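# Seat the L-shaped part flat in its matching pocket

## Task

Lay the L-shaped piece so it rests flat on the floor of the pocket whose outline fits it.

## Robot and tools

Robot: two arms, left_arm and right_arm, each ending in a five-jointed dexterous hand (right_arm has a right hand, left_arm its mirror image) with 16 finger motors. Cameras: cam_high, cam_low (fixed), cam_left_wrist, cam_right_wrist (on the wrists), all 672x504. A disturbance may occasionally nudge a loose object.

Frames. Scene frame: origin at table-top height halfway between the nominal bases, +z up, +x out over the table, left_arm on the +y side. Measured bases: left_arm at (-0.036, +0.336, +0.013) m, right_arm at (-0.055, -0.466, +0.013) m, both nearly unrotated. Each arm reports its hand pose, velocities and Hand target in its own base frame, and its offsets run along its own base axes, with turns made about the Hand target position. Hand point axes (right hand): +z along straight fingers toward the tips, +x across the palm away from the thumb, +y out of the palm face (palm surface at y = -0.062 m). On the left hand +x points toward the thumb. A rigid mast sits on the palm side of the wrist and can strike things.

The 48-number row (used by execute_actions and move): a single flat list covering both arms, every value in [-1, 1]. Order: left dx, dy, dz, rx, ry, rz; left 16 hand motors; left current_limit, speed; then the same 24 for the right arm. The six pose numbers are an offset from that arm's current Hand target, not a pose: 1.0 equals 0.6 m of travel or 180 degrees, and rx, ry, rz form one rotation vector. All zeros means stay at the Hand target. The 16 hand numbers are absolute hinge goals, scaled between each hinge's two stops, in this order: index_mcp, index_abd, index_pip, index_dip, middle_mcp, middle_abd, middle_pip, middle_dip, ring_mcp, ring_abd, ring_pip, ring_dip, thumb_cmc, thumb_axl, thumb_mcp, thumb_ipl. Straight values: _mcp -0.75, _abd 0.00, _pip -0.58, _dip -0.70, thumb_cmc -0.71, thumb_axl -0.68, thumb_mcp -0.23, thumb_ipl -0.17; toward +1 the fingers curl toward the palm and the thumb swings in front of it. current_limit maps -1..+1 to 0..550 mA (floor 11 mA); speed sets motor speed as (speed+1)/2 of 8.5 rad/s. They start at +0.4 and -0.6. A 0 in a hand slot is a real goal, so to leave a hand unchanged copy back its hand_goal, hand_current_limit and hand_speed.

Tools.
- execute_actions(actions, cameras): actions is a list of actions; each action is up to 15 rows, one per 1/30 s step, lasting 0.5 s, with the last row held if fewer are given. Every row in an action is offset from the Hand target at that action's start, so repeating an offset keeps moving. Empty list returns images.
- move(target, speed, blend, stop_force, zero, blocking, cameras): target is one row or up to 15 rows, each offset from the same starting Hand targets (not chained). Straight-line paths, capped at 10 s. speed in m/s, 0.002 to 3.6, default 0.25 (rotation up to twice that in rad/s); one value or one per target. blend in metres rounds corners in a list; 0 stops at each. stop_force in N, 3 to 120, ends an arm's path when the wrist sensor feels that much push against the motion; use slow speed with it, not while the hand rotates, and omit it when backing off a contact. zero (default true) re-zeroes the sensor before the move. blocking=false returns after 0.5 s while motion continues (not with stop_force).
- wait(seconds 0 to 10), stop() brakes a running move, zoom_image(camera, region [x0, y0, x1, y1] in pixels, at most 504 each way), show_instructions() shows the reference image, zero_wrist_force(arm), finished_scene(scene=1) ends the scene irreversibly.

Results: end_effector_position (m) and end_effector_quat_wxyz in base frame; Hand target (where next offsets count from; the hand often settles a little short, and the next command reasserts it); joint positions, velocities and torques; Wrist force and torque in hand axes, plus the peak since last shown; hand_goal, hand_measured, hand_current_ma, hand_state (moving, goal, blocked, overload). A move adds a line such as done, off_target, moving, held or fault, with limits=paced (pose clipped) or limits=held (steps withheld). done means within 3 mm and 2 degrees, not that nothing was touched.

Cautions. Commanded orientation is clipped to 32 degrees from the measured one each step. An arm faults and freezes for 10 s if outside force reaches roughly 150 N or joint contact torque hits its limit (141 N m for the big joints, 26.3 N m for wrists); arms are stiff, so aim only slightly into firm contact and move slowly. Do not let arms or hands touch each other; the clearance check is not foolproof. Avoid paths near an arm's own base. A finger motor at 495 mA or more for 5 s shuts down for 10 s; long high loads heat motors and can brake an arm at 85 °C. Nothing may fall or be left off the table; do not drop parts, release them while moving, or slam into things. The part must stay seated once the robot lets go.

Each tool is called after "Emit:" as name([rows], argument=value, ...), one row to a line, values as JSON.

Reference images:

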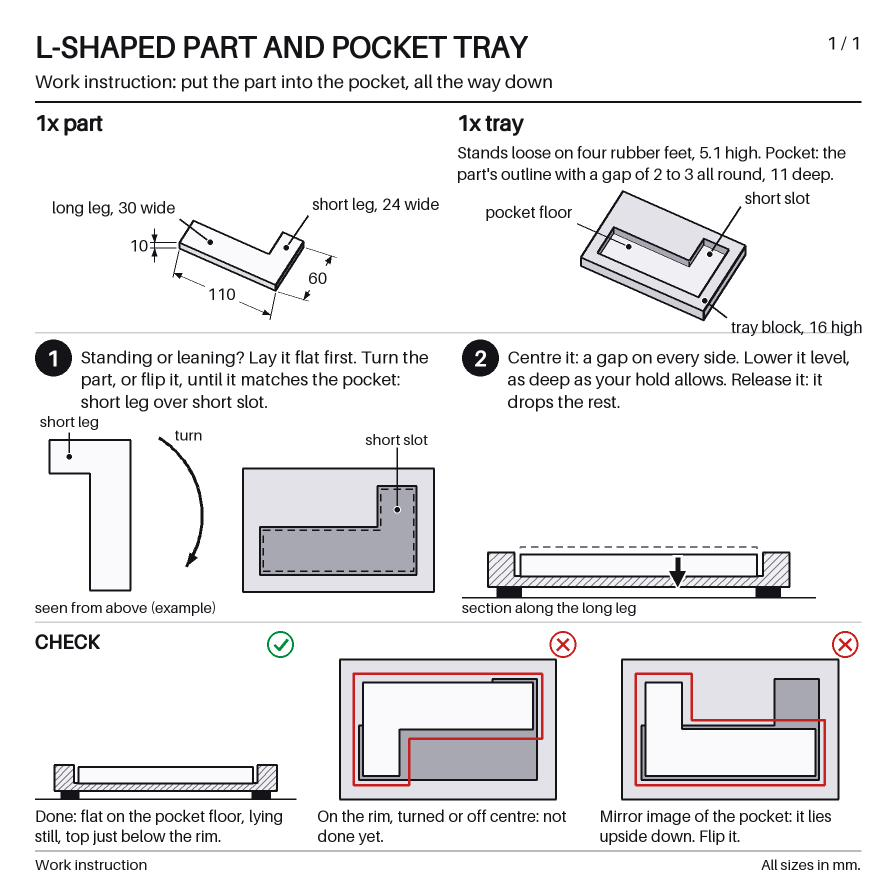

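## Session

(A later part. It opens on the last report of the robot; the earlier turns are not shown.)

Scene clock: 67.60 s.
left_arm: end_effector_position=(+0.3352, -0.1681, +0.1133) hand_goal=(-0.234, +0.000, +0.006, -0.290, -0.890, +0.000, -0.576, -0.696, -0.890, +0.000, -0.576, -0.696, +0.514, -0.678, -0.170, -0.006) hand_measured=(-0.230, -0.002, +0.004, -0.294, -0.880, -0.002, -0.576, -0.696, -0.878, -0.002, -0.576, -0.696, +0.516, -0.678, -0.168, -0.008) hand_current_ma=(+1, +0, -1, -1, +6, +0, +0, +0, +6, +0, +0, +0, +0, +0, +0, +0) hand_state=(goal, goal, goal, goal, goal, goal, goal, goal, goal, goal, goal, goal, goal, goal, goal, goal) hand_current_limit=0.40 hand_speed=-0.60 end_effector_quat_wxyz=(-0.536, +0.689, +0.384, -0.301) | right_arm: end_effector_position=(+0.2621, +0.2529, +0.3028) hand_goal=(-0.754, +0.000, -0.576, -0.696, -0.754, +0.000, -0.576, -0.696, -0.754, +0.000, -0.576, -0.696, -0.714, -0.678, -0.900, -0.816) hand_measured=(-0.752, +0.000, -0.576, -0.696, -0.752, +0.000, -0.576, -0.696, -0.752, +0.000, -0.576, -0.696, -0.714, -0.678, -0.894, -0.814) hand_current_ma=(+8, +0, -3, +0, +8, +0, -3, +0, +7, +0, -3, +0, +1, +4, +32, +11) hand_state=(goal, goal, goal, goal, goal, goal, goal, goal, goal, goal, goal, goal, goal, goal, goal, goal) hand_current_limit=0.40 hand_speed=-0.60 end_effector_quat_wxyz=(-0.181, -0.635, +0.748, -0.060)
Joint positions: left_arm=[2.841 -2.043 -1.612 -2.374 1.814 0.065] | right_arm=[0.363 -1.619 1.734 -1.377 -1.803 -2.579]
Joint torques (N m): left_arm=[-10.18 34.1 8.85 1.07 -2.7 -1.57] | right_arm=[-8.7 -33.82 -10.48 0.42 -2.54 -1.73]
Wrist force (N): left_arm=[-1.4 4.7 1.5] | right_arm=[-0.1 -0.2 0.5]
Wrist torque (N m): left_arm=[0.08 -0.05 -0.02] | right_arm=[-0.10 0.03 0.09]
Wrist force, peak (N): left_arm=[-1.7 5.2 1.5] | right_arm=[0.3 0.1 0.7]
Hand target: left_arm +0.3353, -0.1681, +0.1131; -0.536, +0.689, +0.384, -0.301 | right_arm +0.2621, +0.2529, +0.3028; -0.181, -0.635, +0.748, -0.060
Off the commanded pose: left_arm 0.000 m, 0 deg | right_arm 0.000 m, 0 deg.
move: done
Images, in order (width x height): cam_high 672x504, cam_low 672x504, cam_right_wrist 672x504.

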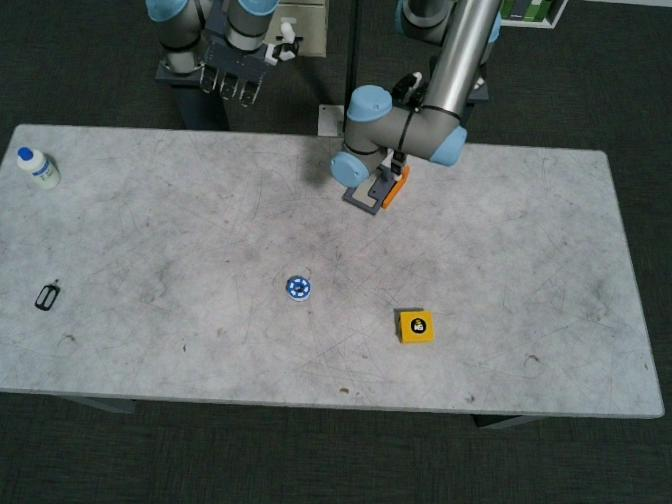

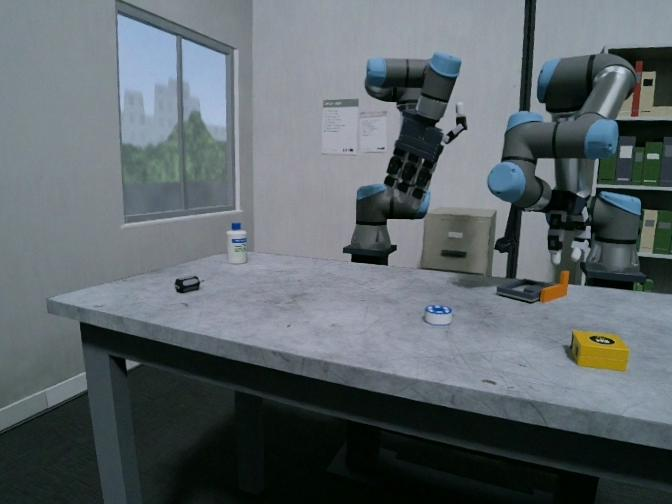

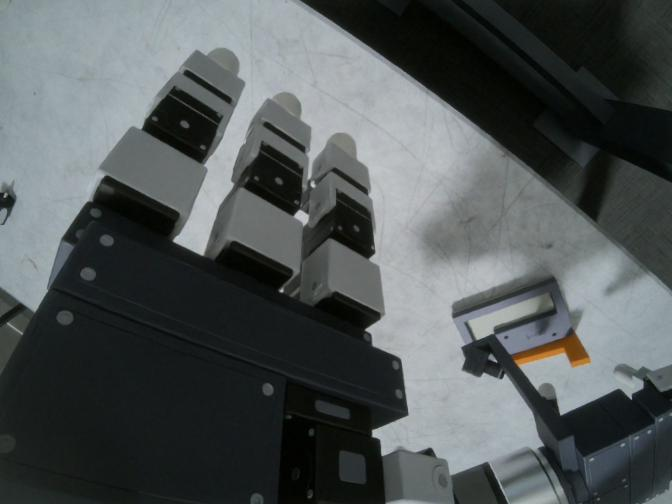

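Emit:
move(target=[-0.005, 0.005, -0.0785, 0, 0, 0, -0.233, 0, 0.007, -0.29, -0.89, 0, -0.576, -0.696, -0.89, 0, -0.576, -0.696, 0.514, -0.678, -0.169, -0.005, 0.4, -0.6, 0, 0, 0, 0, 0, 0, -0.754, 0, -0.576, -0.696, -0.754, 0, -0.576, -0.696, -0.754, 0, -0.576, -0.696, -0.714, -0.678, -0.9, -0.816, 0.4, -0.6], speed=0.06, stop_force=6, cameras=["cam_high", "cam_low", "cam_right_wrist", "cam_left_wrist"])

Emit:
zoom_image(camera="cam_right_wrist", region=[440, 250, 672, 440])

Emit:
zoom_image(camera="cam_low", region=[510, 220, 610, 310])

Emit:
zoom_image(camera="cam_high", region=[350, 140, 430, 220])

Scene clock: 72.20 s.
left_arm: end_effector_position=(+0.3323, -0.1651, +0.0660) hand_goal=(-0.234, +0.000, +0.006, -0.290, -0.890, +0.000, -0.576, -0.696, -0.890, +0.000, -0.576, -0.696, +0.514, -0.678, -0.170, -0.006) hand_measured=(-0.230, -0.002, +0.004, -0.294, -0.880, -0.002, -0.576, -0.696, -0.878, -0.002, -0.576, -0.696, +0.516, -0.678, -0.168, -0.008) hand_current_ma=(+1, +0, -1, -1, +6, +0, +0, +0, +6, +0, +0, +0, +0, +0, +0, +0) hand_state=(goal, goal, goal, goal, goal, goal, goal, goal, goal, goal, goal, goal, goal, goal, goal, goal) hand_current_limit=0.40 hand_speed=-0.60 end_effector_quat_wxyz=(-0.536, +0.689, +0.384, -0.301) | right_arm: end_effector_position=(+0.2621, +0.2529, +0.3028) hand_goal=(-0.754, +0.000, -0.576, -0.696, -0.754, +0.000, -0.576, -0.696, -0.754, +0.000, -0.576, -0.696, -0.714, -0.678, -0.900, -0.816) hand_measured=(-0.752, +0.000, -0.576, -0.696, -0.752, +0.000, -0.576, -0.696, -0.752, +0.000, -0.576, -0.696, -0.714, -0.678, -0.894, -0.814) hand_current_ma=(+8, +0, -3, +0, +8, +0, -3, +0, +7, +0, -3, +0, +1, +4, +32, +11) hand_state=(goal, goal, goal, goal, goal, goal, goal, goal, goal, goal, goal, goal, goal, goal, goal, goal) hand_current_limit=0.40 hand_speed=-0.60 end_effector_quat_wxyz=(-0.181, -0.635, +0.748, -0.060)
Joint positions: left_arm=[2.845 -2.095 -1.672 -2.263 1.817 0.066] | right_arm=[0.363 -1.619 1.734 -1.377 -1.803 -2.579]
Joint torques (N m): left_arm=[8.81 34.32 7.34 0.78 3.24 1.41] | right_arm=[-9.26 -33.12 -10.67 0.58 -2.57 -1.66]
Wrist force (N): left_arm=[-1.3 4.6 1.4] | right_arm=[0.2 -0.4 0.3]
Wrist torque (N m): left_arm=[0.06 -0.04 -0.11] | right_arm=[-0.11 -0.02 0.12]
Wrist force, peak (N): left_arm=[-1.9 4.6 1.6] | right_arm=[0.1 -0.2 0.9]
Hand target: left_arm +0.3323, -0.1651, +0.0660; -0.536, +0.689, +0.384, -0.301 | right_arm +0.2621, +0.2529, +0.3028; -0.181, -0.635, +0.748, -0.060
Off the commanded pose: left_arm 0.000 m, 0 deg | right_arm 0.000 m, 0 deg.
move: done

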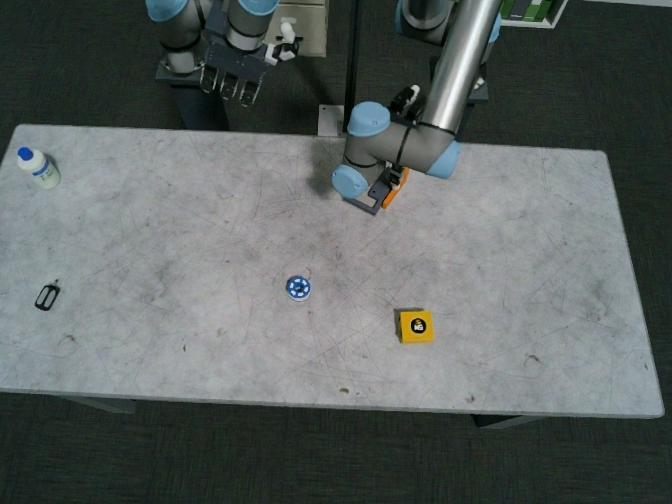

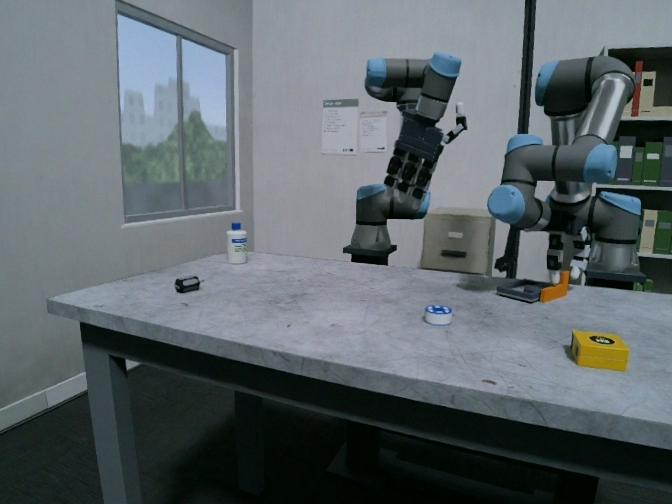

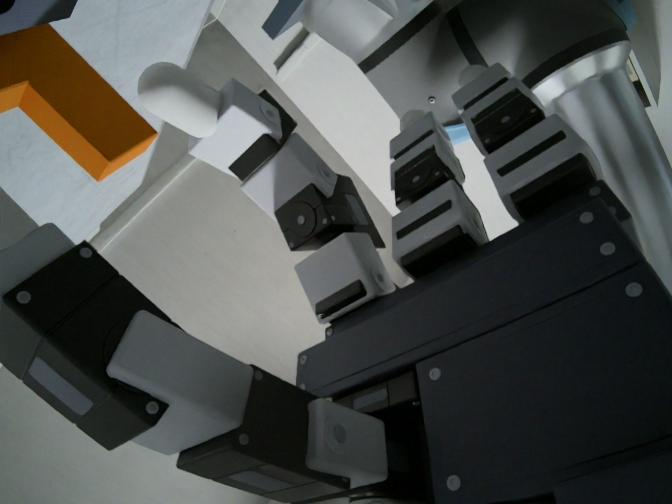

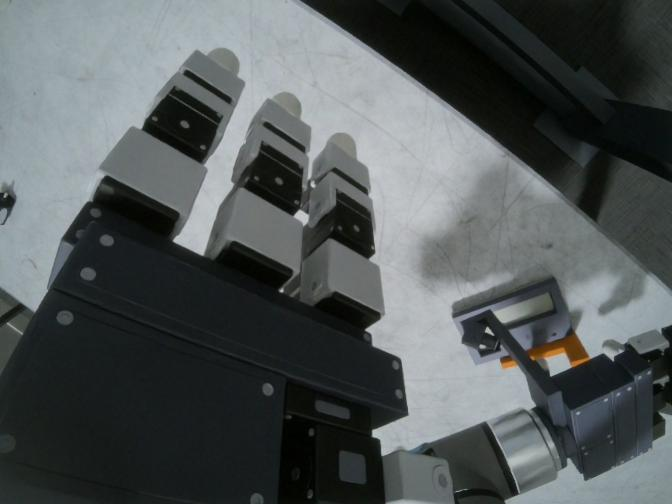

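Scaled by 2.172 from the camera's 672x504 image, which has a finer 960x720 frame.

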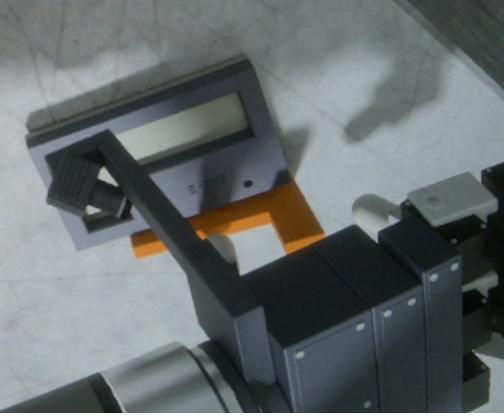

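Scaled by 5.040 from the camera's 672x504 image, which has a finer 960x720 frame.

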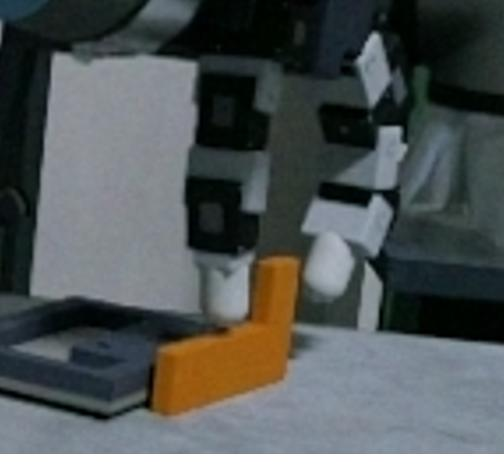

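Scaled by 6.300 from the camera's 672x504 image, which has a finer 960x720 frame.

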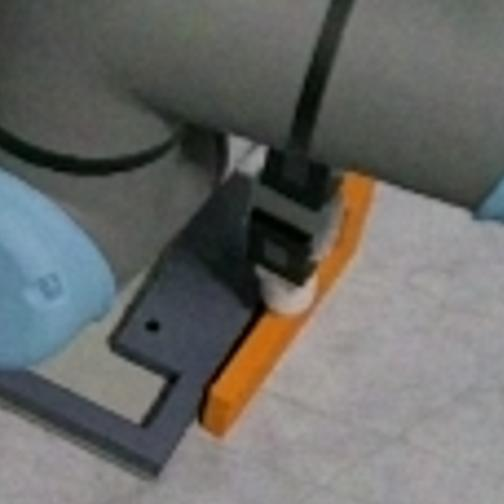

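Emit:
zoom_image(camera="cam_left_wrist", region=[0, 0, 240, 240])

Scaled by 2.100 from the camera's 672x504 image, which has a finer 960x720 frame.

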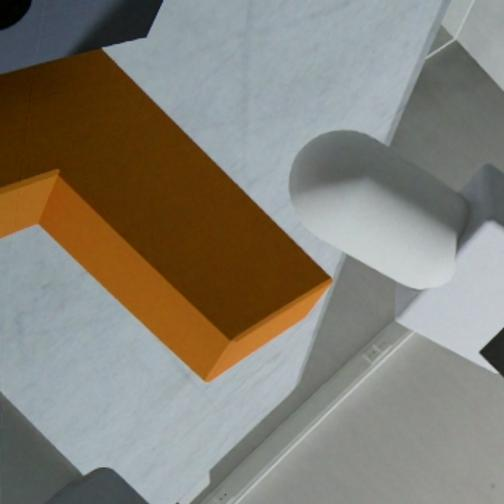

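Emit:
move([
  [-0.0153, 0.0133, 0, 0, 0, 0, -0.233, 0, 0.007, -0.29, -0.89, 0, -0.576, -0.696, -0.89, 0, -0.576, -0.696, 0.514, -0.678, -0.169, -0.005, 0.4, -0.6, 0, 0, 0, 0, 0, 0, -0.754, 0, -0.576, -0.696, -0.754, 0, -0.576, -0.696, -0.754, 0, -0.576, -0.696, -0.714, -0.678, -0.9, -0.816, 0.4, -0.6],
  [-0.0153, 0.0133, 0, 0, 0, 0, -0.11, 0, 0.007, -0.29, -0.89, 0, -0.576, -0.696, -0.89, 0, -0.576, -0.696, 0.514, -0.678, -0.07, -0.005, 0.4, -0.9, 0, 0, 0, 0, 0, 0, -0.754, 0, -0.576, -0.696, -0.754, 0, -0.576, -0.696, -0.754, 0, -0.576, -0.696, -0.714, -0.678, -0.9, -0.816, 0.4, -0.6],
], speed=0.06, cameras=["cam_low", "cam_right_wrist", "cam_left_wrist"])

Emit:
zoom_image(camera="cam_left_wrist", region=[0, 0, 240, 240])

Emit:
zoom_image(camera="cam_low", region=[510, 220, 610, 310])

Scene clock: 75.90 s.
left_arm: end_effector_position=(+0.3231, -0.1571, +0.0660) hand_goal=(-0.110, +0.000, +0.006, -0.290, -0.890, +0.000, -0.576, -0.696, -0.890, +0.000, -0.576, -0.696, +0.514, -0.678, -0.070, -0.006) hand_measured=(-0.108, -0.002, +0.004, -0.294, -0.880, -0.002, -0.576, -0.696, -0.878, -0.002, -0.576, -0.696, +0.516, -0.678, -0.072, -0.008) hand_current_ma=(+0, +0, -1, -1, +6, +0, +0, +0, +6, +0, +0, +0, +0, +0, -1, +0) hand_state=(goal, goal, goal, goal, goal, goal, goal, goal, goal, goal, goal, goal, goal, goal, goal, goal) hand_current_limit=0.40 hand_speed=-0.90 end_effector_quat_wxyz=(-0.536, +0.689, +0.384, -0.301) | right_arm: end_effector_position=(+0.2621, +0.2529, +0.3028) hand_goal=(-0.754, +0.000, -0.576, -0.696, -0.754, +0.000, -0.576, -0.696, -0.754, +0.000, -0.576, -0.696, -0.714, -0.678, -0.900, -0.816) hand_measured=(-0.752, +0.000, -0.576, -0.696, -0.752, +0.000, -0.576, -0.696, -0.752, +0.000, -0.576, -0.696, -0.714, -0.678, -0.894, -0.814) hand_current_ma=(+8, +0, -3, +0, +8, +0, -3, +0, +7, +0, -3, +0, +1, +4, +32, +11) hand_state=(goal, goal, goal, goal, goal, goal, goal, goal, goal, goal, goal, goal, goal, goal, goal, goal) hand_current_limit=0.40 hand_speed=-0.60 end_effector_quat_wxyz=(-0.181, -0.635, +0.748, -0.060)
Joint positions: left_arm=[2.854 -2.071 -1.711 -2.247 1.826 0.068] | right_arm=[0.363 -1.619 1.734 -1.377 -1.803 -2.579]
Joint torques (N m): left_arm=[8.47 47.35 7.44 0.78 3.1 1.36] | right_arm=[-9.03 -32.66 -10.32 0.38 -2.39 -1.72]
Wrist force (N): left_arm=[-1.7 4.5 1.1] | right_arm=[0.4 -0.2 0.4]
Wrist torque (N m): left_arm=[0.10 0.01 -0.19] | right_arm=[-0.08 -0.04 0.14]
Wrist force, peak (N): left_arm=[-1.6 4.7 1.5] | right_arm=[0.3 0.1 0.8]
Hand target: left_arm +0.3231, -0.1571, +0.0660; -0.536, +0.689, +0.384, -0.301 | right_arm +0.2621, +0.2529, +0.3028; -0.181, -0.635, +0.748, -0.060
Off the commanded pose: left_arm 0.000 m, 0 deg | right_arm 0.000 m, 0 deg.
move: done
Images, in order (width x height): cam_low 672x504, cam_left_wrist 672x504, cam_right_wrist 672x504.

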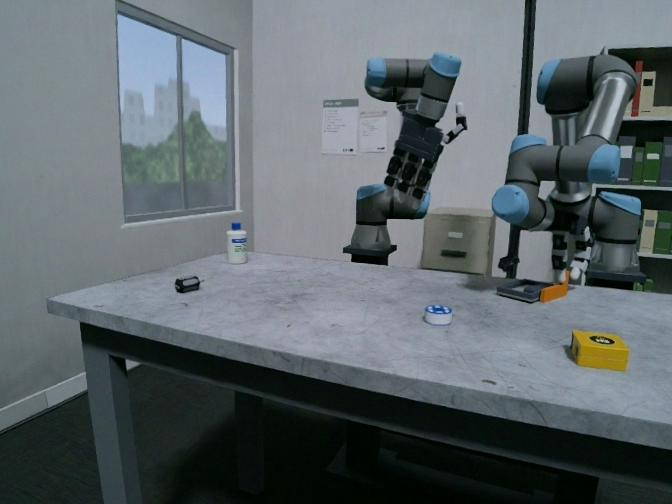

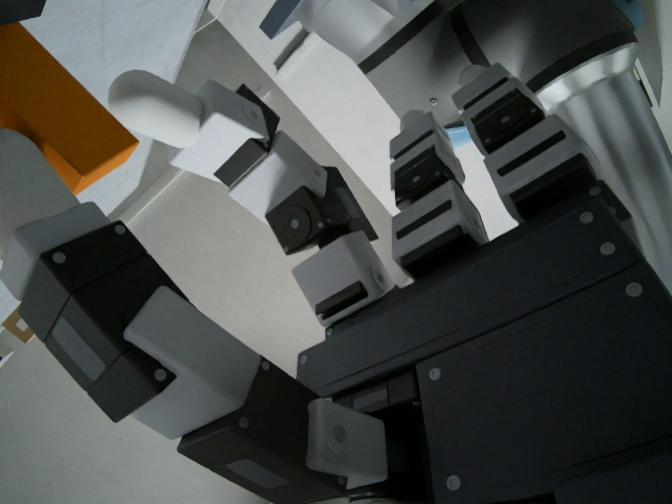

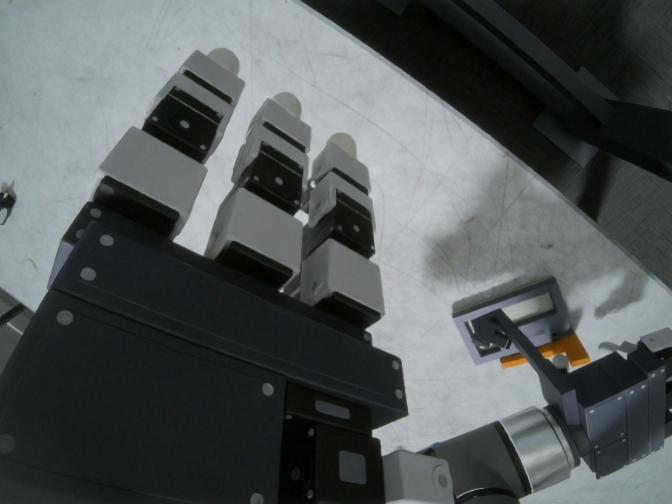

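Scaled by 2.100 from the camera's 672x504 image, which has a finer 960x720 frame.

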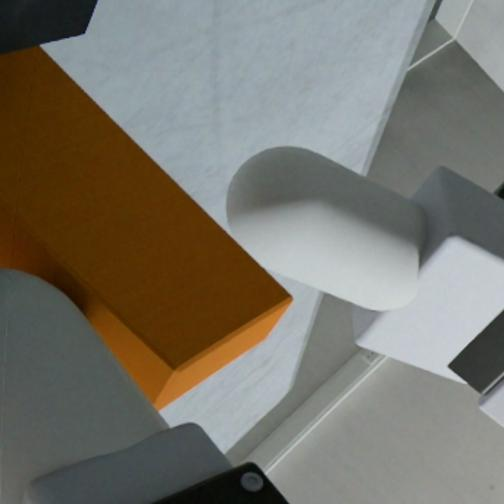

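Scaled by 5.040 from the camera's 672x504 image, which has a finer 960x720 frame.

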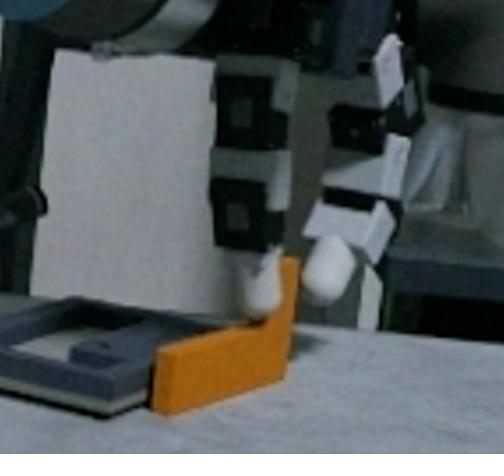

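Emit:
move(target=[0, 0, 0, 0, 0, 0, 0.041, 0, 0.007, -0.29, -0.89, 0, -0.576, -0.696, -0.89, 0, -0.576, -0.696, 0.514, -0.678, -0.011, 0.038, 0.75, -0.92, 0, 0, 0, 0, 0, 0, -0.754, 0, -0.576, -0.696, -0.754, 0, -0.576, -0.696, -0.754, 0, -0.576, -0.696, -0.714, -0.678, -0.9, -0.816, 0.4, -0.6], speed=0.06, cameras=["cam_low", "cam_right_wrist", "cam_left_wrist"])

Emit:
zoom_image(camera="cam_left_wrist", region=[0, 0, 240, 240])

Emit:
zoom_image(camera="cam_low", region=[510, 220, 610, 310])

Scene clock: 77.30 s.
left_arm: end_effector_position=(+0.3231, -0.1571, +0.0660) hand_goal=(+0.040, +0.000, +0.006, -0.290, -0.890, +0.000, -0.576, -0.696, -0.890, +0.000, -0.576, -0.696, +0.514, -0.678, -0.012, +0.038) hand_measured=(-0.046, -0.002, -0.004, -0.294, -0.880, -0.002, -0.576, -0.696, -0.878, -0.002, -0.576, -0.696, +0.516, -0.678, -0.030, +0.030) hand_current_ma=(-185, +0, -5, -1, +6, +0, +0, +0, +6, +0, +0, +0, +0, +0, -20, -6) hand_state=(blocked, goal, goal, goal, goal, goal, goal, goal, goal, goal, goal, goal, goal, goal, goal, goal) hand_current_limit=0.75 hand_speed=-0.92 end_effector_quat_wxyz=(-0.536, +0.689, +0.384, -0.301) | right_arm: end_effector_position=(+0.2621, +0.2529, +0.3028) hand_goal=(-0.754, +0.000, -0.576, -0.696, -0.754, +0.000, -0.576, -0.696, -0.754, +0.000, -0.576, -0.696, -0.714, -0.678, -0.900, -0.816) hand_measured=(-0.752, +0.000, -0.576, -0.696, -0.752, +0.000, -0.576, -0.696, -0.752, +0.000, -0.576, -0.696, -0.714, -0.678, -0.894, -0.814) hand_current_ma=(+8, +0, -3, +0, +8, +0, -3, +0, +7, +0, -3, +0, +1, +4, +32, +11) hand_state=(goal, goal, goal, goal, goal, goal, goal, goal, goal, goal, goal, goal, goal, goal, goal, goal) hand_current_limit=0.40 hand_speed=-0.60 end_effector_quat_wxyz=(-0.181, -0.635, +0.748, -0.060)
Joint positions: left_arm=[2.854 -2.071 -1.711 -2.247 1.826 0.068] | right_arm=[0.363 -1.619 1.734 -1.377 -1.803 -2.579]
Joint torques (N m): left_arm=[8.38 46.27 8.59 0.47 3.06 1.43] | right_arm=[-8.91 -33.19 -10.33 0.3 -2.35 -1.63]
Wrist force (N): left_arm=[-2.0 2.5 1.8] | right_arm=[0.2 0.2 0.3]
Wrist torque (N m): left_arm=[0.06 0.03 -0.25] | right_arm=[-0.04 0.00 0.13]
Wrist force, peak (N): left_arm=[-1.5 4.7 1.1] | right_arm=[0.4 -0.3 0.6]
Hand target: left_arm +0.3231, -0.1571, +0.0660; -0.536, +0.689, +0.384, -0.301 | right_arm +0.2621, +0.2529, +0.3028; -0.181, -0.635, +0.748, -0.060
Off the commanded pose: left_arm 0.000 m, 0 deg | right_arm 0.000 m, 0 deg.
move: done
Images, in order (width x height): cam_low 672x504, cam_left_wrist 672x504, cam_right_wrist 672x504.

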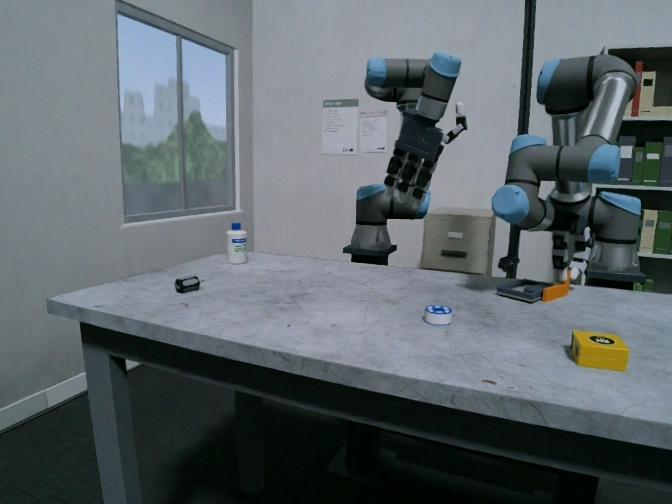

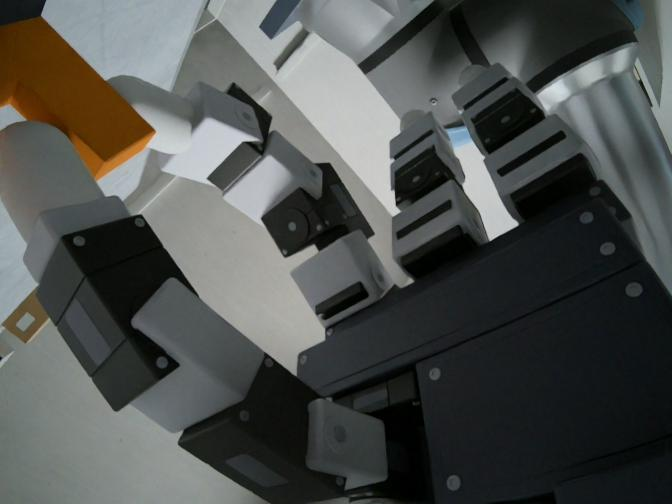

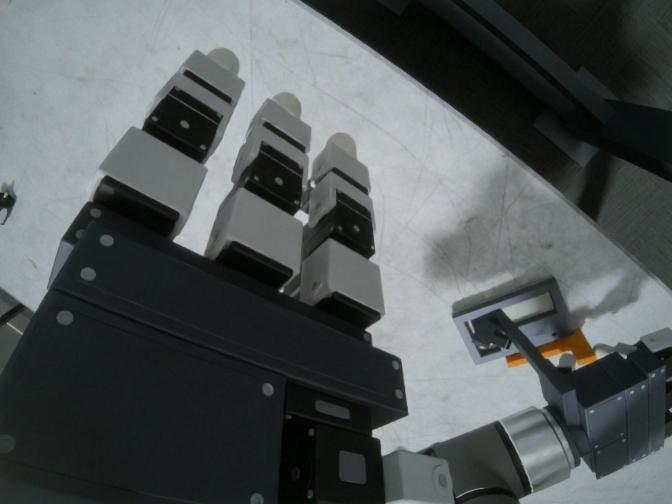

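Scaled by 2.100 from the camera's 672x504 image, which has a finer 960x720 frame.

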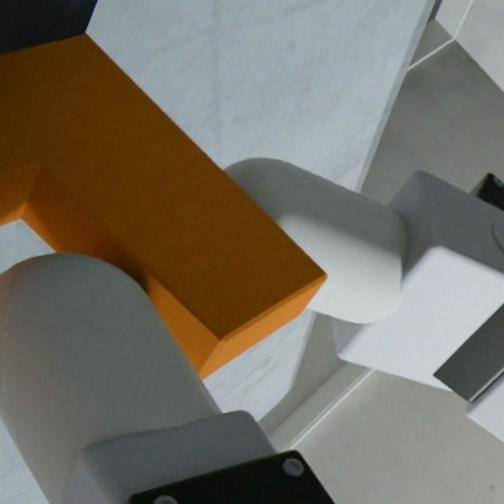

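Scaled by 5.040 from the camera's 672x504 image, which has a finer 960x720 frame.

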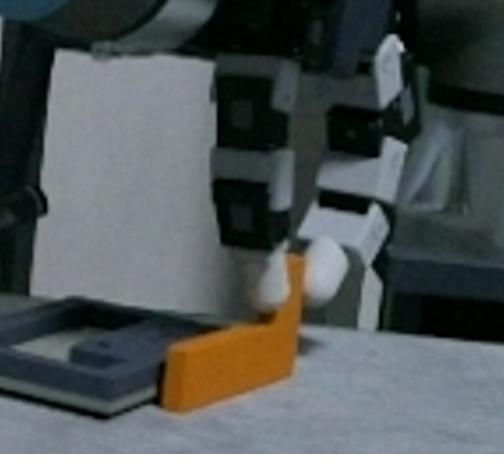

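Emit:
move([
  [0, 0, 0, 0, 0, 0, 0.13, 0, 0.007, -0.29, -0.89, 0, -0.576, -0.696, -0.89, 0, -0.576, -0.696, 0.514, -0.678, 0.035, 0.06, 0.75, -0.92, 0, 0, 0, 0, 0, 0, -0.754, 0, -0.576, -0.696, -0.754, 0, -0.576, -0.696, -0.754, 0, -0.576, -0.696, -0.714, -0.678, -0.9, -0.816, 0.4, -0.6],
  [0, 0, 0.045, 0, 0, 0, 0.13, 0, 0.007, -0.29, -0.89, 0, -0.576, -0.696, -0.89, 0, -0.576, -0.696, 0.514, -0.678, 0.035, 0.06, 0.75, -0.92, 0, 0, 0, 0, 0, 0, -0.754, 0, -0.576, -0.696, -0.754, 0, -0.576, -0.696, -0.754, 0, -0.576, -0.696, -0.714, -0.678, -0.9, -0.816, 0.4, -0.6],
], speed=0.05, cameras=["cam_low", "cam_right_wrist", "cam_left_wrist"])

Emit:
zoom_image(camera="cam_left_wrist", region=[0, 0, 240, 240])

Emit:
zoom_image(camera="cam_low", region=[510, 220, 610, 310])

Scene clock: 79.43 s.
left_arm: end_effector_position=(+0.3231, -0.1571, +0.0929) hand_goal=(+0.130, +0.000, +0.006, -0.290, -0.890, +0.000, -0.576, -0.696, -0.890, +0.000, -0.576, -0.696, +0.514, -0.678, +0.034, +0.060) hand_measured=(-0.020, -0.002, -0.034, -0.306, -0.880, -0.002, -0.576, -0.696, -0.878, -0.002, -0.576, -0.696, +0.516, -0.678, -0.030, +0.030) hand_current_ma=(-468, +0, -45, -11, +6, +0, +0, +0, +6, +0, +0, +0, +0, +0, -157, -45) hand_state=(blocked, goal, blocked, goal, goal, goal, goal, goal, goal, goal, goal, goal, goal, goal, blocked, blocked) hand_current_limit=0.75 hand_speed=-0.92 end_effector_quat_wxyz=(-0.536, +0.689, +0.384, -0.301) | right_arm: end_effector_position=(+0.2621, +0.2529, +0.3028) hand_goal=(-0.754, +0.000, -0.576, -0.696, -0.754, +0.000, -0.576, -0.696, -0.754, +0.000, -0.576, -0.696, -0.714, -0.678, -0.900, -0.816) hand_measured=(-0.752, +0.000, -0.576, -0.696, -0.752, +0.000, -0.576, -0.696, -0.752, +0.000, -0.576, -0.696, -0.714, -0.678, -0.894, -0.814) hand_current_ma=(+8, +0, -3, +0, +8, +0, -3, +0, +7, +0, -3, +0, +1, +4, +32, +11) hand_state=(goal, goal, goal, goal, goal, goal, goal, goal, goal, goal, goal, goal, goal, goal, goal, goal) hand_current_limit=0.40 hand_speed=-0.60 end_effector_quat_wxyz=(-0.181, -0.635, +0.748, -0.060)
Joint positions: left_arm=[2.854 -2.035 -1.686 -2.308 1.826 0.068] | right_arm=[0.363 -1.619 1.734 -1.377 -1.803 -2.579]
Joint torques (N m): left_arm=[7.38 46.08 27.11 -3.07 2.91 1.08] | right_arm=[-8.38 -32.94 -10.36 0.4 -2.45 -1.61]
Wrist force (N): left_arm=[-1.6 4.5 1.4] | right_arm=[0.3 0.0 0.4]
Wrist torque (N m): left_arm=[0.08 -0.01 -0.20] | right_arm=[-0.07 -0.02 0.13]
Wrist force, peak (N): left_arm=[-1.6 4.9 1.2] | right_arm=[0.2 0.1 0.7]
Hand target: left_arm +0.3231, -0.1571, +0.0930; -0.536, +0.689, +0.384, -0.301 | right_arm +0.2621, +0.2529, +0.3028; -0.181, -0.635, +0.748, -0.060
Off the commanded pose: left_arm 0.000 m, 0 deg | right_arm 0.000 m, 0 deg.
move: done
Images, in order (width x height): cam_low 672x504, cam_left_wrist 672x504, cam_right_wrist 672x504.

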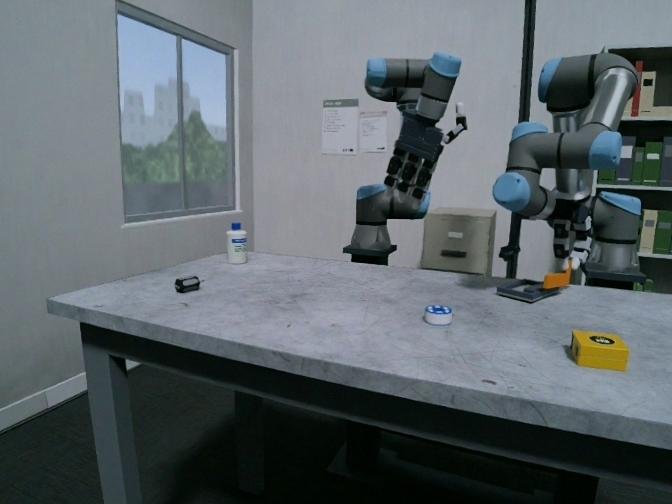

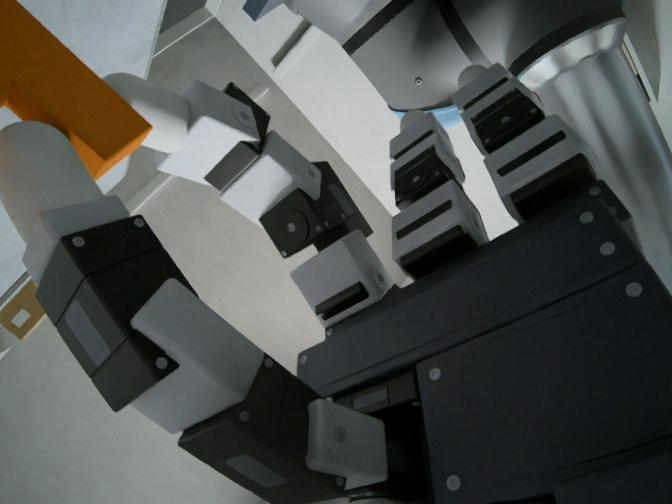

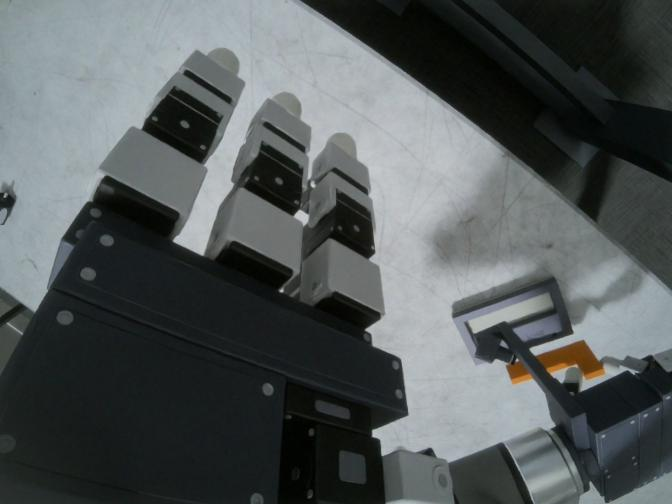

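Scaled by 2.100 from the camera's 672x504 image, which has a finer 960x720 frame.

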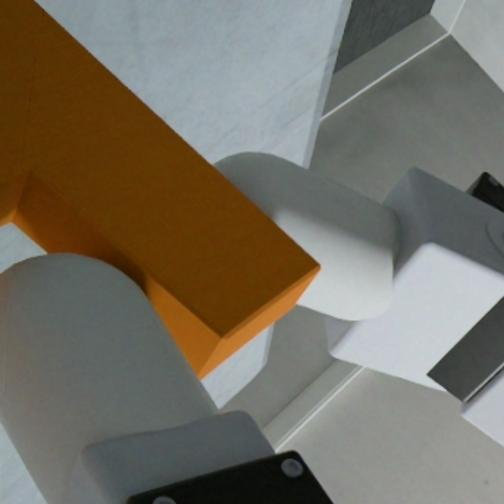

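Scaled by 5.040 from the camera's 672x504 image, which has a finer 960x720 frame.

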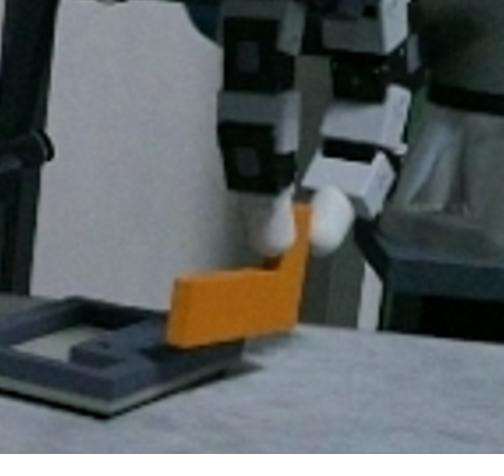

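Emit:
move([
  [0.135, 0.095, 0.178, 0.0413, 0.0672, 0, 0.13, 0, 0.007, -0.29, -0.89, 0, -0.576, -0.696, -0.89, 0, -0.576, -0.696, 0.514, -0.678, 0.035, 0.06, 0.75, -0.92, 0, 0, 0, 0, 0, 0, -0.754, 0, -0.576, -0.696, -0.754, 0, -0.576, -0.696, -0.754, 0, -0.576, -0.696, -0.714, -0.678, -0.9, -0.816, 0.4, -0.6],
  [0.303, -0.238, 0.178, -0.0219, 0.0852, 0.5082, 0.13, 0, 0.007, -0.29, -0.89, 0, -0.576, -0.696, -0.89, 0, -0.576, -0.696, 0.514, -0.678, 0.035, 0.06, 0.75, -0.92, 0, 0, 0, 0, 0, 0, -0.754, 0, -0.576, -0.696, -0.754, 0, -0.576, -0.696, -0.754, 0, -0.576, -0.696, -0.714, -0.678, -0.9, -0.816, 0.4, -0.6],
  [0.553, -0.1115, 0.178, 0.1051, -0.0585, -0.9649, 0.13, 0, 0.007, -0.29, -0.89, 0, -0.576, -0.696, -0.89, 0, -0.576, -0.696, 0.514, -0.678, 0.035, 0.06, 0.75, -0.92, 0, 0, 0, 0, 0, 0, -0.754, 0, -0.576, -0.696, -0.754, 0, -0.576, -0.696, -0.754, 0, -0.576, -0.696, -0.714, -0.678, -0.9, -0.816, 0.4, -0.6],
], speed=0.3, blend=[0.05, 0.05, 0], cameras=["all"])

Scene clock: 90.37 s.
left_arm: end_effector_position=(+0.6549, -0.2240, +0.1999) hand_goal=(+0.130, +0.000, +0.006, -0.290, -0.890, +0.000, -0.576, -0.696, -0.890, +0.000, -0.576, -0.696, +0.514, -0.678, +0.034, +0.060) hand_measured=(-0.018, -0.002, -0.034, -0.308, -0.880, -0.002, -0.576, -0.696, -0.878, -0.002, -0.576, -0.696, +0.516, -0.678, -0.030, +0.030) hand_current_ma=(-462, +0, -47, -12, +6, +0, +0, +0, +6, +0, +0, +0, +0, +0, -157, -45) hand_state=(blocked, goal, blocked, goal, goal, goal, goal, goal, goal, goal, goal, goal, goal, goal, blocked, blocked) hand_current_limit=0.75 hand_speed=-0.92 end_effector_quat_wxyz=(+0.373, -0.371, +0.601, -0.602) | right_arm: end_effector_position=(+0.2621, +0.2529, +0.3028) hand_goal=(-0.754, +0.000, -0.576, -0.696, -0.754, +0.000, -0.576, -0.696, -0.754, +0.000, -0.576, -0.696, -0.714, -0.678, -0.900, -0.816) hand_measured=(-0.752, +0.000, -0.576, -0.696, -0.752, +0.000, -0.576, -0.696, -0.752, +0.000, -0.576, -0.696, -0.714, -0.678, -0.894, -0.814) hand_current_ma=(+8, +0, -3, +0, +8, +0, -3, +0, +7, +0, -3, +0, +1, +4, +32, +11) hand_state=(goal, goal, goal, goal, goal, goal, goal, goal, goal, goal, goal, goal, goal, goal, goal, goal) hand_current_limit=0.40 hand_speed=-0.60 end_effector_quat_wxyz=(-0.181, -0.635, +0.748, -0.060)
Joint positions: left_arm=[3.212 -1.827 -1.819 -2.635 -1.036 0.001] | right_arm=[0.363 -1.619 1.734 -1.377 -1.803 -2.579]
Joint torques (N m): left_arm=[-9.73 27.93 29.94 -0.19 -2.68 1.38] | right_arm=[-9.15 -32.69 -10.7 0.33 -2.32 -1.62]
Wrist force (N): left_arm=[-2.0 5.1 1.1] | right_arm=[0.0 -0.1 0.3]
Wrist torque (N m): left_arm=[0.10 0.07 -0.23] | right_arm=[-0.06 0.01 0.11]
Wrist force, peak (N): left_arm=[-2.4 5.4 1.9] | right_arm=[0.6 -0.4 0.1]
Hand target: left_arm +0.6549, -0.2240, +0.1998; +0.373, -0.371, +0.601, -0.602 | right_arm +0.2621, +0.2529, +0.3028; -0.181, -0.635, +0.748, -0.060
Off the commanded pose: left_arm 0.000 m, 0 deg | right_arm 0.000 m, 0 deg.
move: done

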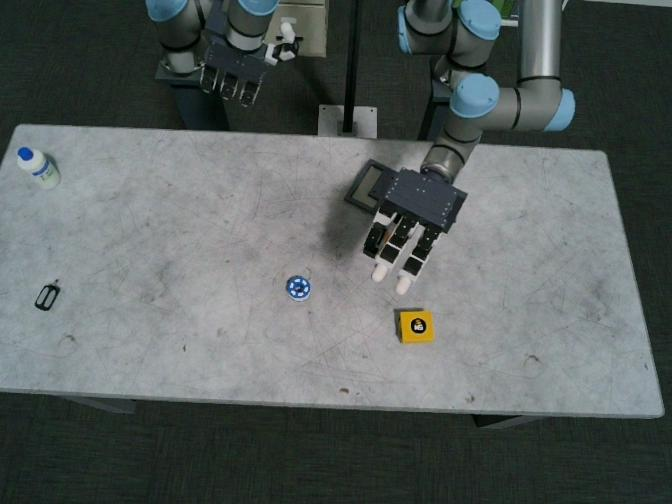

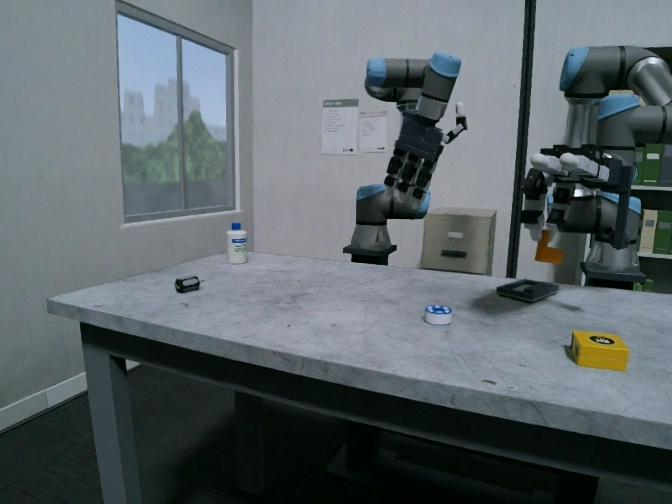

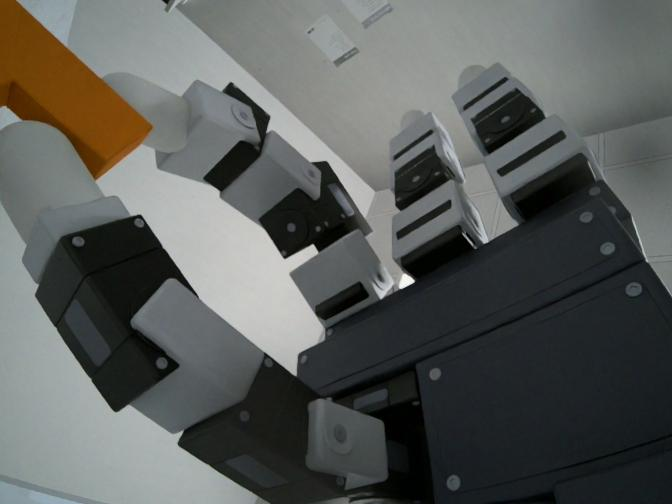

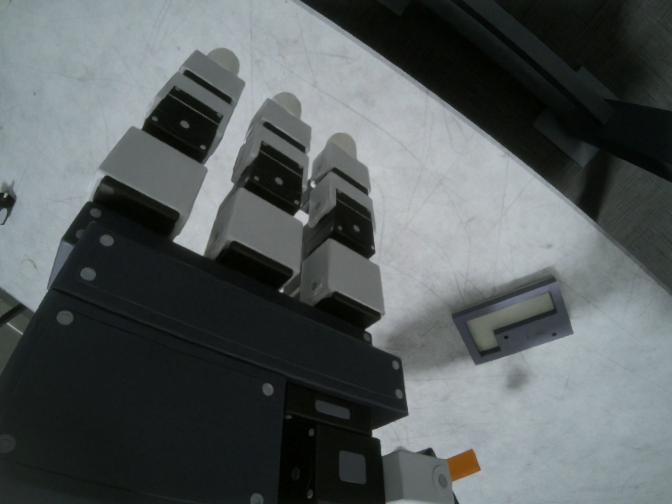

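Emit:
move(target=[-0.32, -0.09, -0.1165, 0.0353, 0.0705, 0, 0.13, 0, 0.007, -0.29, -0.89, 0, -0.576, -0.696, -0.89, 0, -0.576, -0.696, 0.514, -0.678, 0.035, 0.06, 0.75, -0.92, 0, 0, 0, 0, 0, 0, -0.754, 0, -0.576, -0.696, -0.754, 0, -0.576, -0.696, -0.754, 0, -0.576, -0.696, -0.714, -0.678, -0.9, -0.816, 0.4, -0.6], speed=0.2, cameras=["all"])

Emit:
zoom_image(camera="cam_right_wrist", region=[440, 240, 640, 400])

Emit:
zoom_image(camera="cam_low", region=[490, 210, 600, 310])

Emit:
zoom_image(camera="cam_high", region=[330, 140, 420, 220])

Scene clock: 96.33 s.
left_arm: end_effector_position=(+0.4631, -0.2780, +0.1300) hand_goal=(+0.130, +0.000, +0.006, -0.290, -0.890, +0.000, -0.576, -0.696, -0.890, +0.000, -0.576, -0.696, +0.514, -0.678, +0.034, +0.060) hand_measured=(-0.018, -0.002, -0.034, -0.308, -0.880, -0.002, -0.576, -0.696, -0.878, -0.002, -0.576, -0.696, +0.516, -0.678, -0.030, +0.030) hand_current_ma=(-462, +0, -47, -12, +6, +0, +0, +0, +6, +0, +0, +0, +0, +0, -157, -45) hand_state=(blocked, goal, blocked, goal, goal, goal, goal, goal, goal, goal, goal, goal, goal, goal, blocked, blocked) hand_current_limit=0.75 hand_speed=-0.92 end_effector_quat_wxyz=(+0.324, -0.414, +0.671, -0.523) | right_arm: end_effector_position=(+0.2621, +0.2529, +0.3028) hand_goal=(-0.754, +0.000, -0.576, -0.696, -0.754, +0.000, -0.576, -0.696, -0.754, +0.000, -0.576, -0.696, -0.714, -0.678, -0.900, -0.816) hand_measured=(-0.752, +0.000, -0.576, -0.696, -0.752, +0.000, -0.576, -0.696, -0.752, +0.000, -0.576, -0.696, -0.714, -0.678, -0.894, -0.814) hand_current_ma=(+8, +0, -3, +0, +8, +0, -3, +0, +7, +0, -3, +0, +1, +4, +32, +11) hand_state=(goal, goal, goal, goal, goal, goal, goal, goal, goal, goal, goal, goal, goal, goal, goal, goal) hand_current_limit=0.40 hand_speed=-0.60 end_effector_quat_wxyz=(-0.181, -0.635, +0.748, -0.060)
Joint positions: left_arm=[3.028 -1.6 -2.145 -2.799 -1.231 0.091] | right_arm=[0.363 -1.619 1.734 -1.377 -1.803 -2.579]
Joint torques (N m): left_arm=[-10.99 29.48 10.53 -0.75 -2.56 -1.21] | right_arm=[-8.62 -33.83 -10.64 0.32 -2.22 -1.55]
Wrist force (N): left_arm=[-1.4 4.7 1.7] | right_arm=[0.0 0.1 0.4]
Wrist torque (N m): left_arm=[0.05 -0.04 -0.21] | right_arm=[-0.05 0.02 0.10]
Wrist force, peak (N): left_arm=[-2.4 5.1 2.1] | right_arm=[0.7 0.3 0.4]
Hand target: left_arm +0.4629, -0.2780, +0.1299; +0.324, -0.414, +0.671, -0.523 | right_arm +0.2621, +0.2529, +0.3028; -0.181, -0.635, +0.748, -0.060
Off the commanded pose: left_arm 0.000 m, 0 deg | right_arm 0.000 m, 0 deg.
move: done

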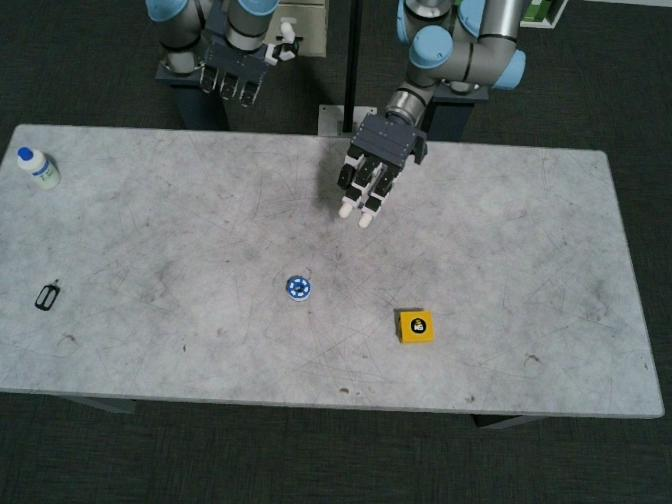

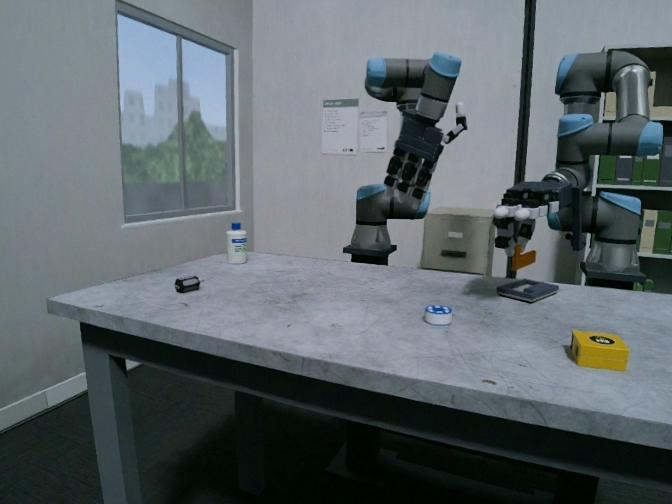

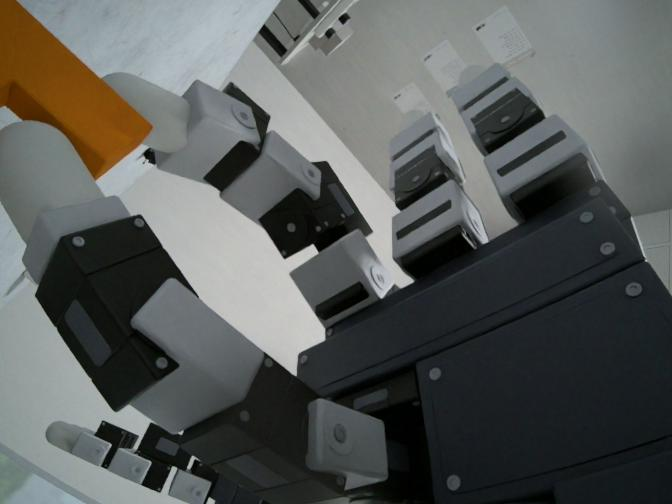

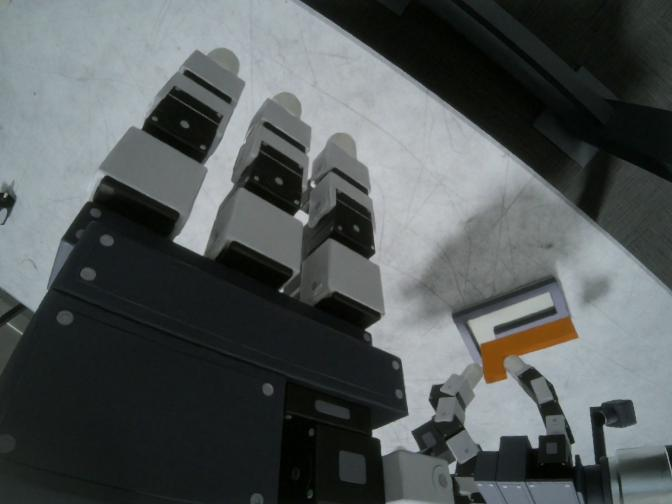

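Scaled by 2.520 from the camera's 672x504 image, which has a finer 960x720 frame.

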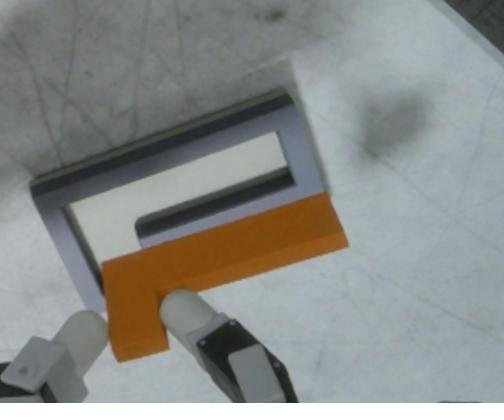

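Scaled by 4.582 from the camera's 672x504 image, which has a finer 960x720 frame.

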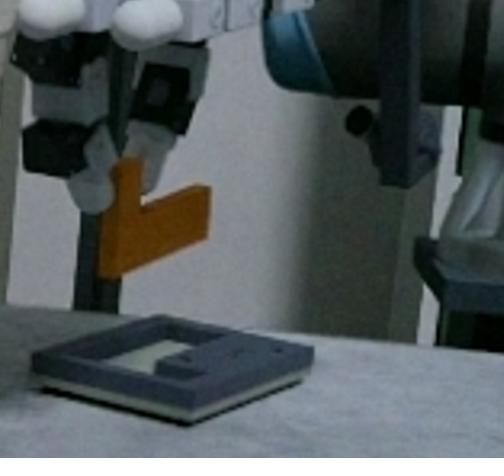

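Scaled by 5.600 from the camera's 672x504 image, which has a finer 960x720 frame.

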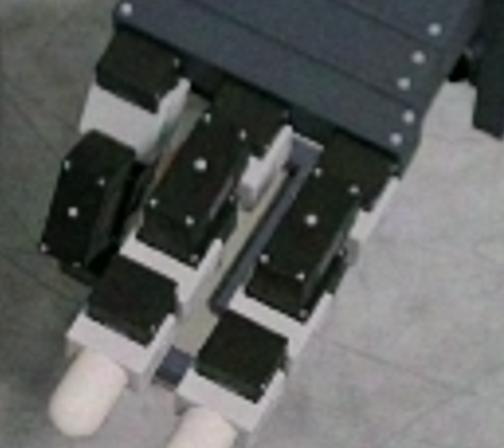

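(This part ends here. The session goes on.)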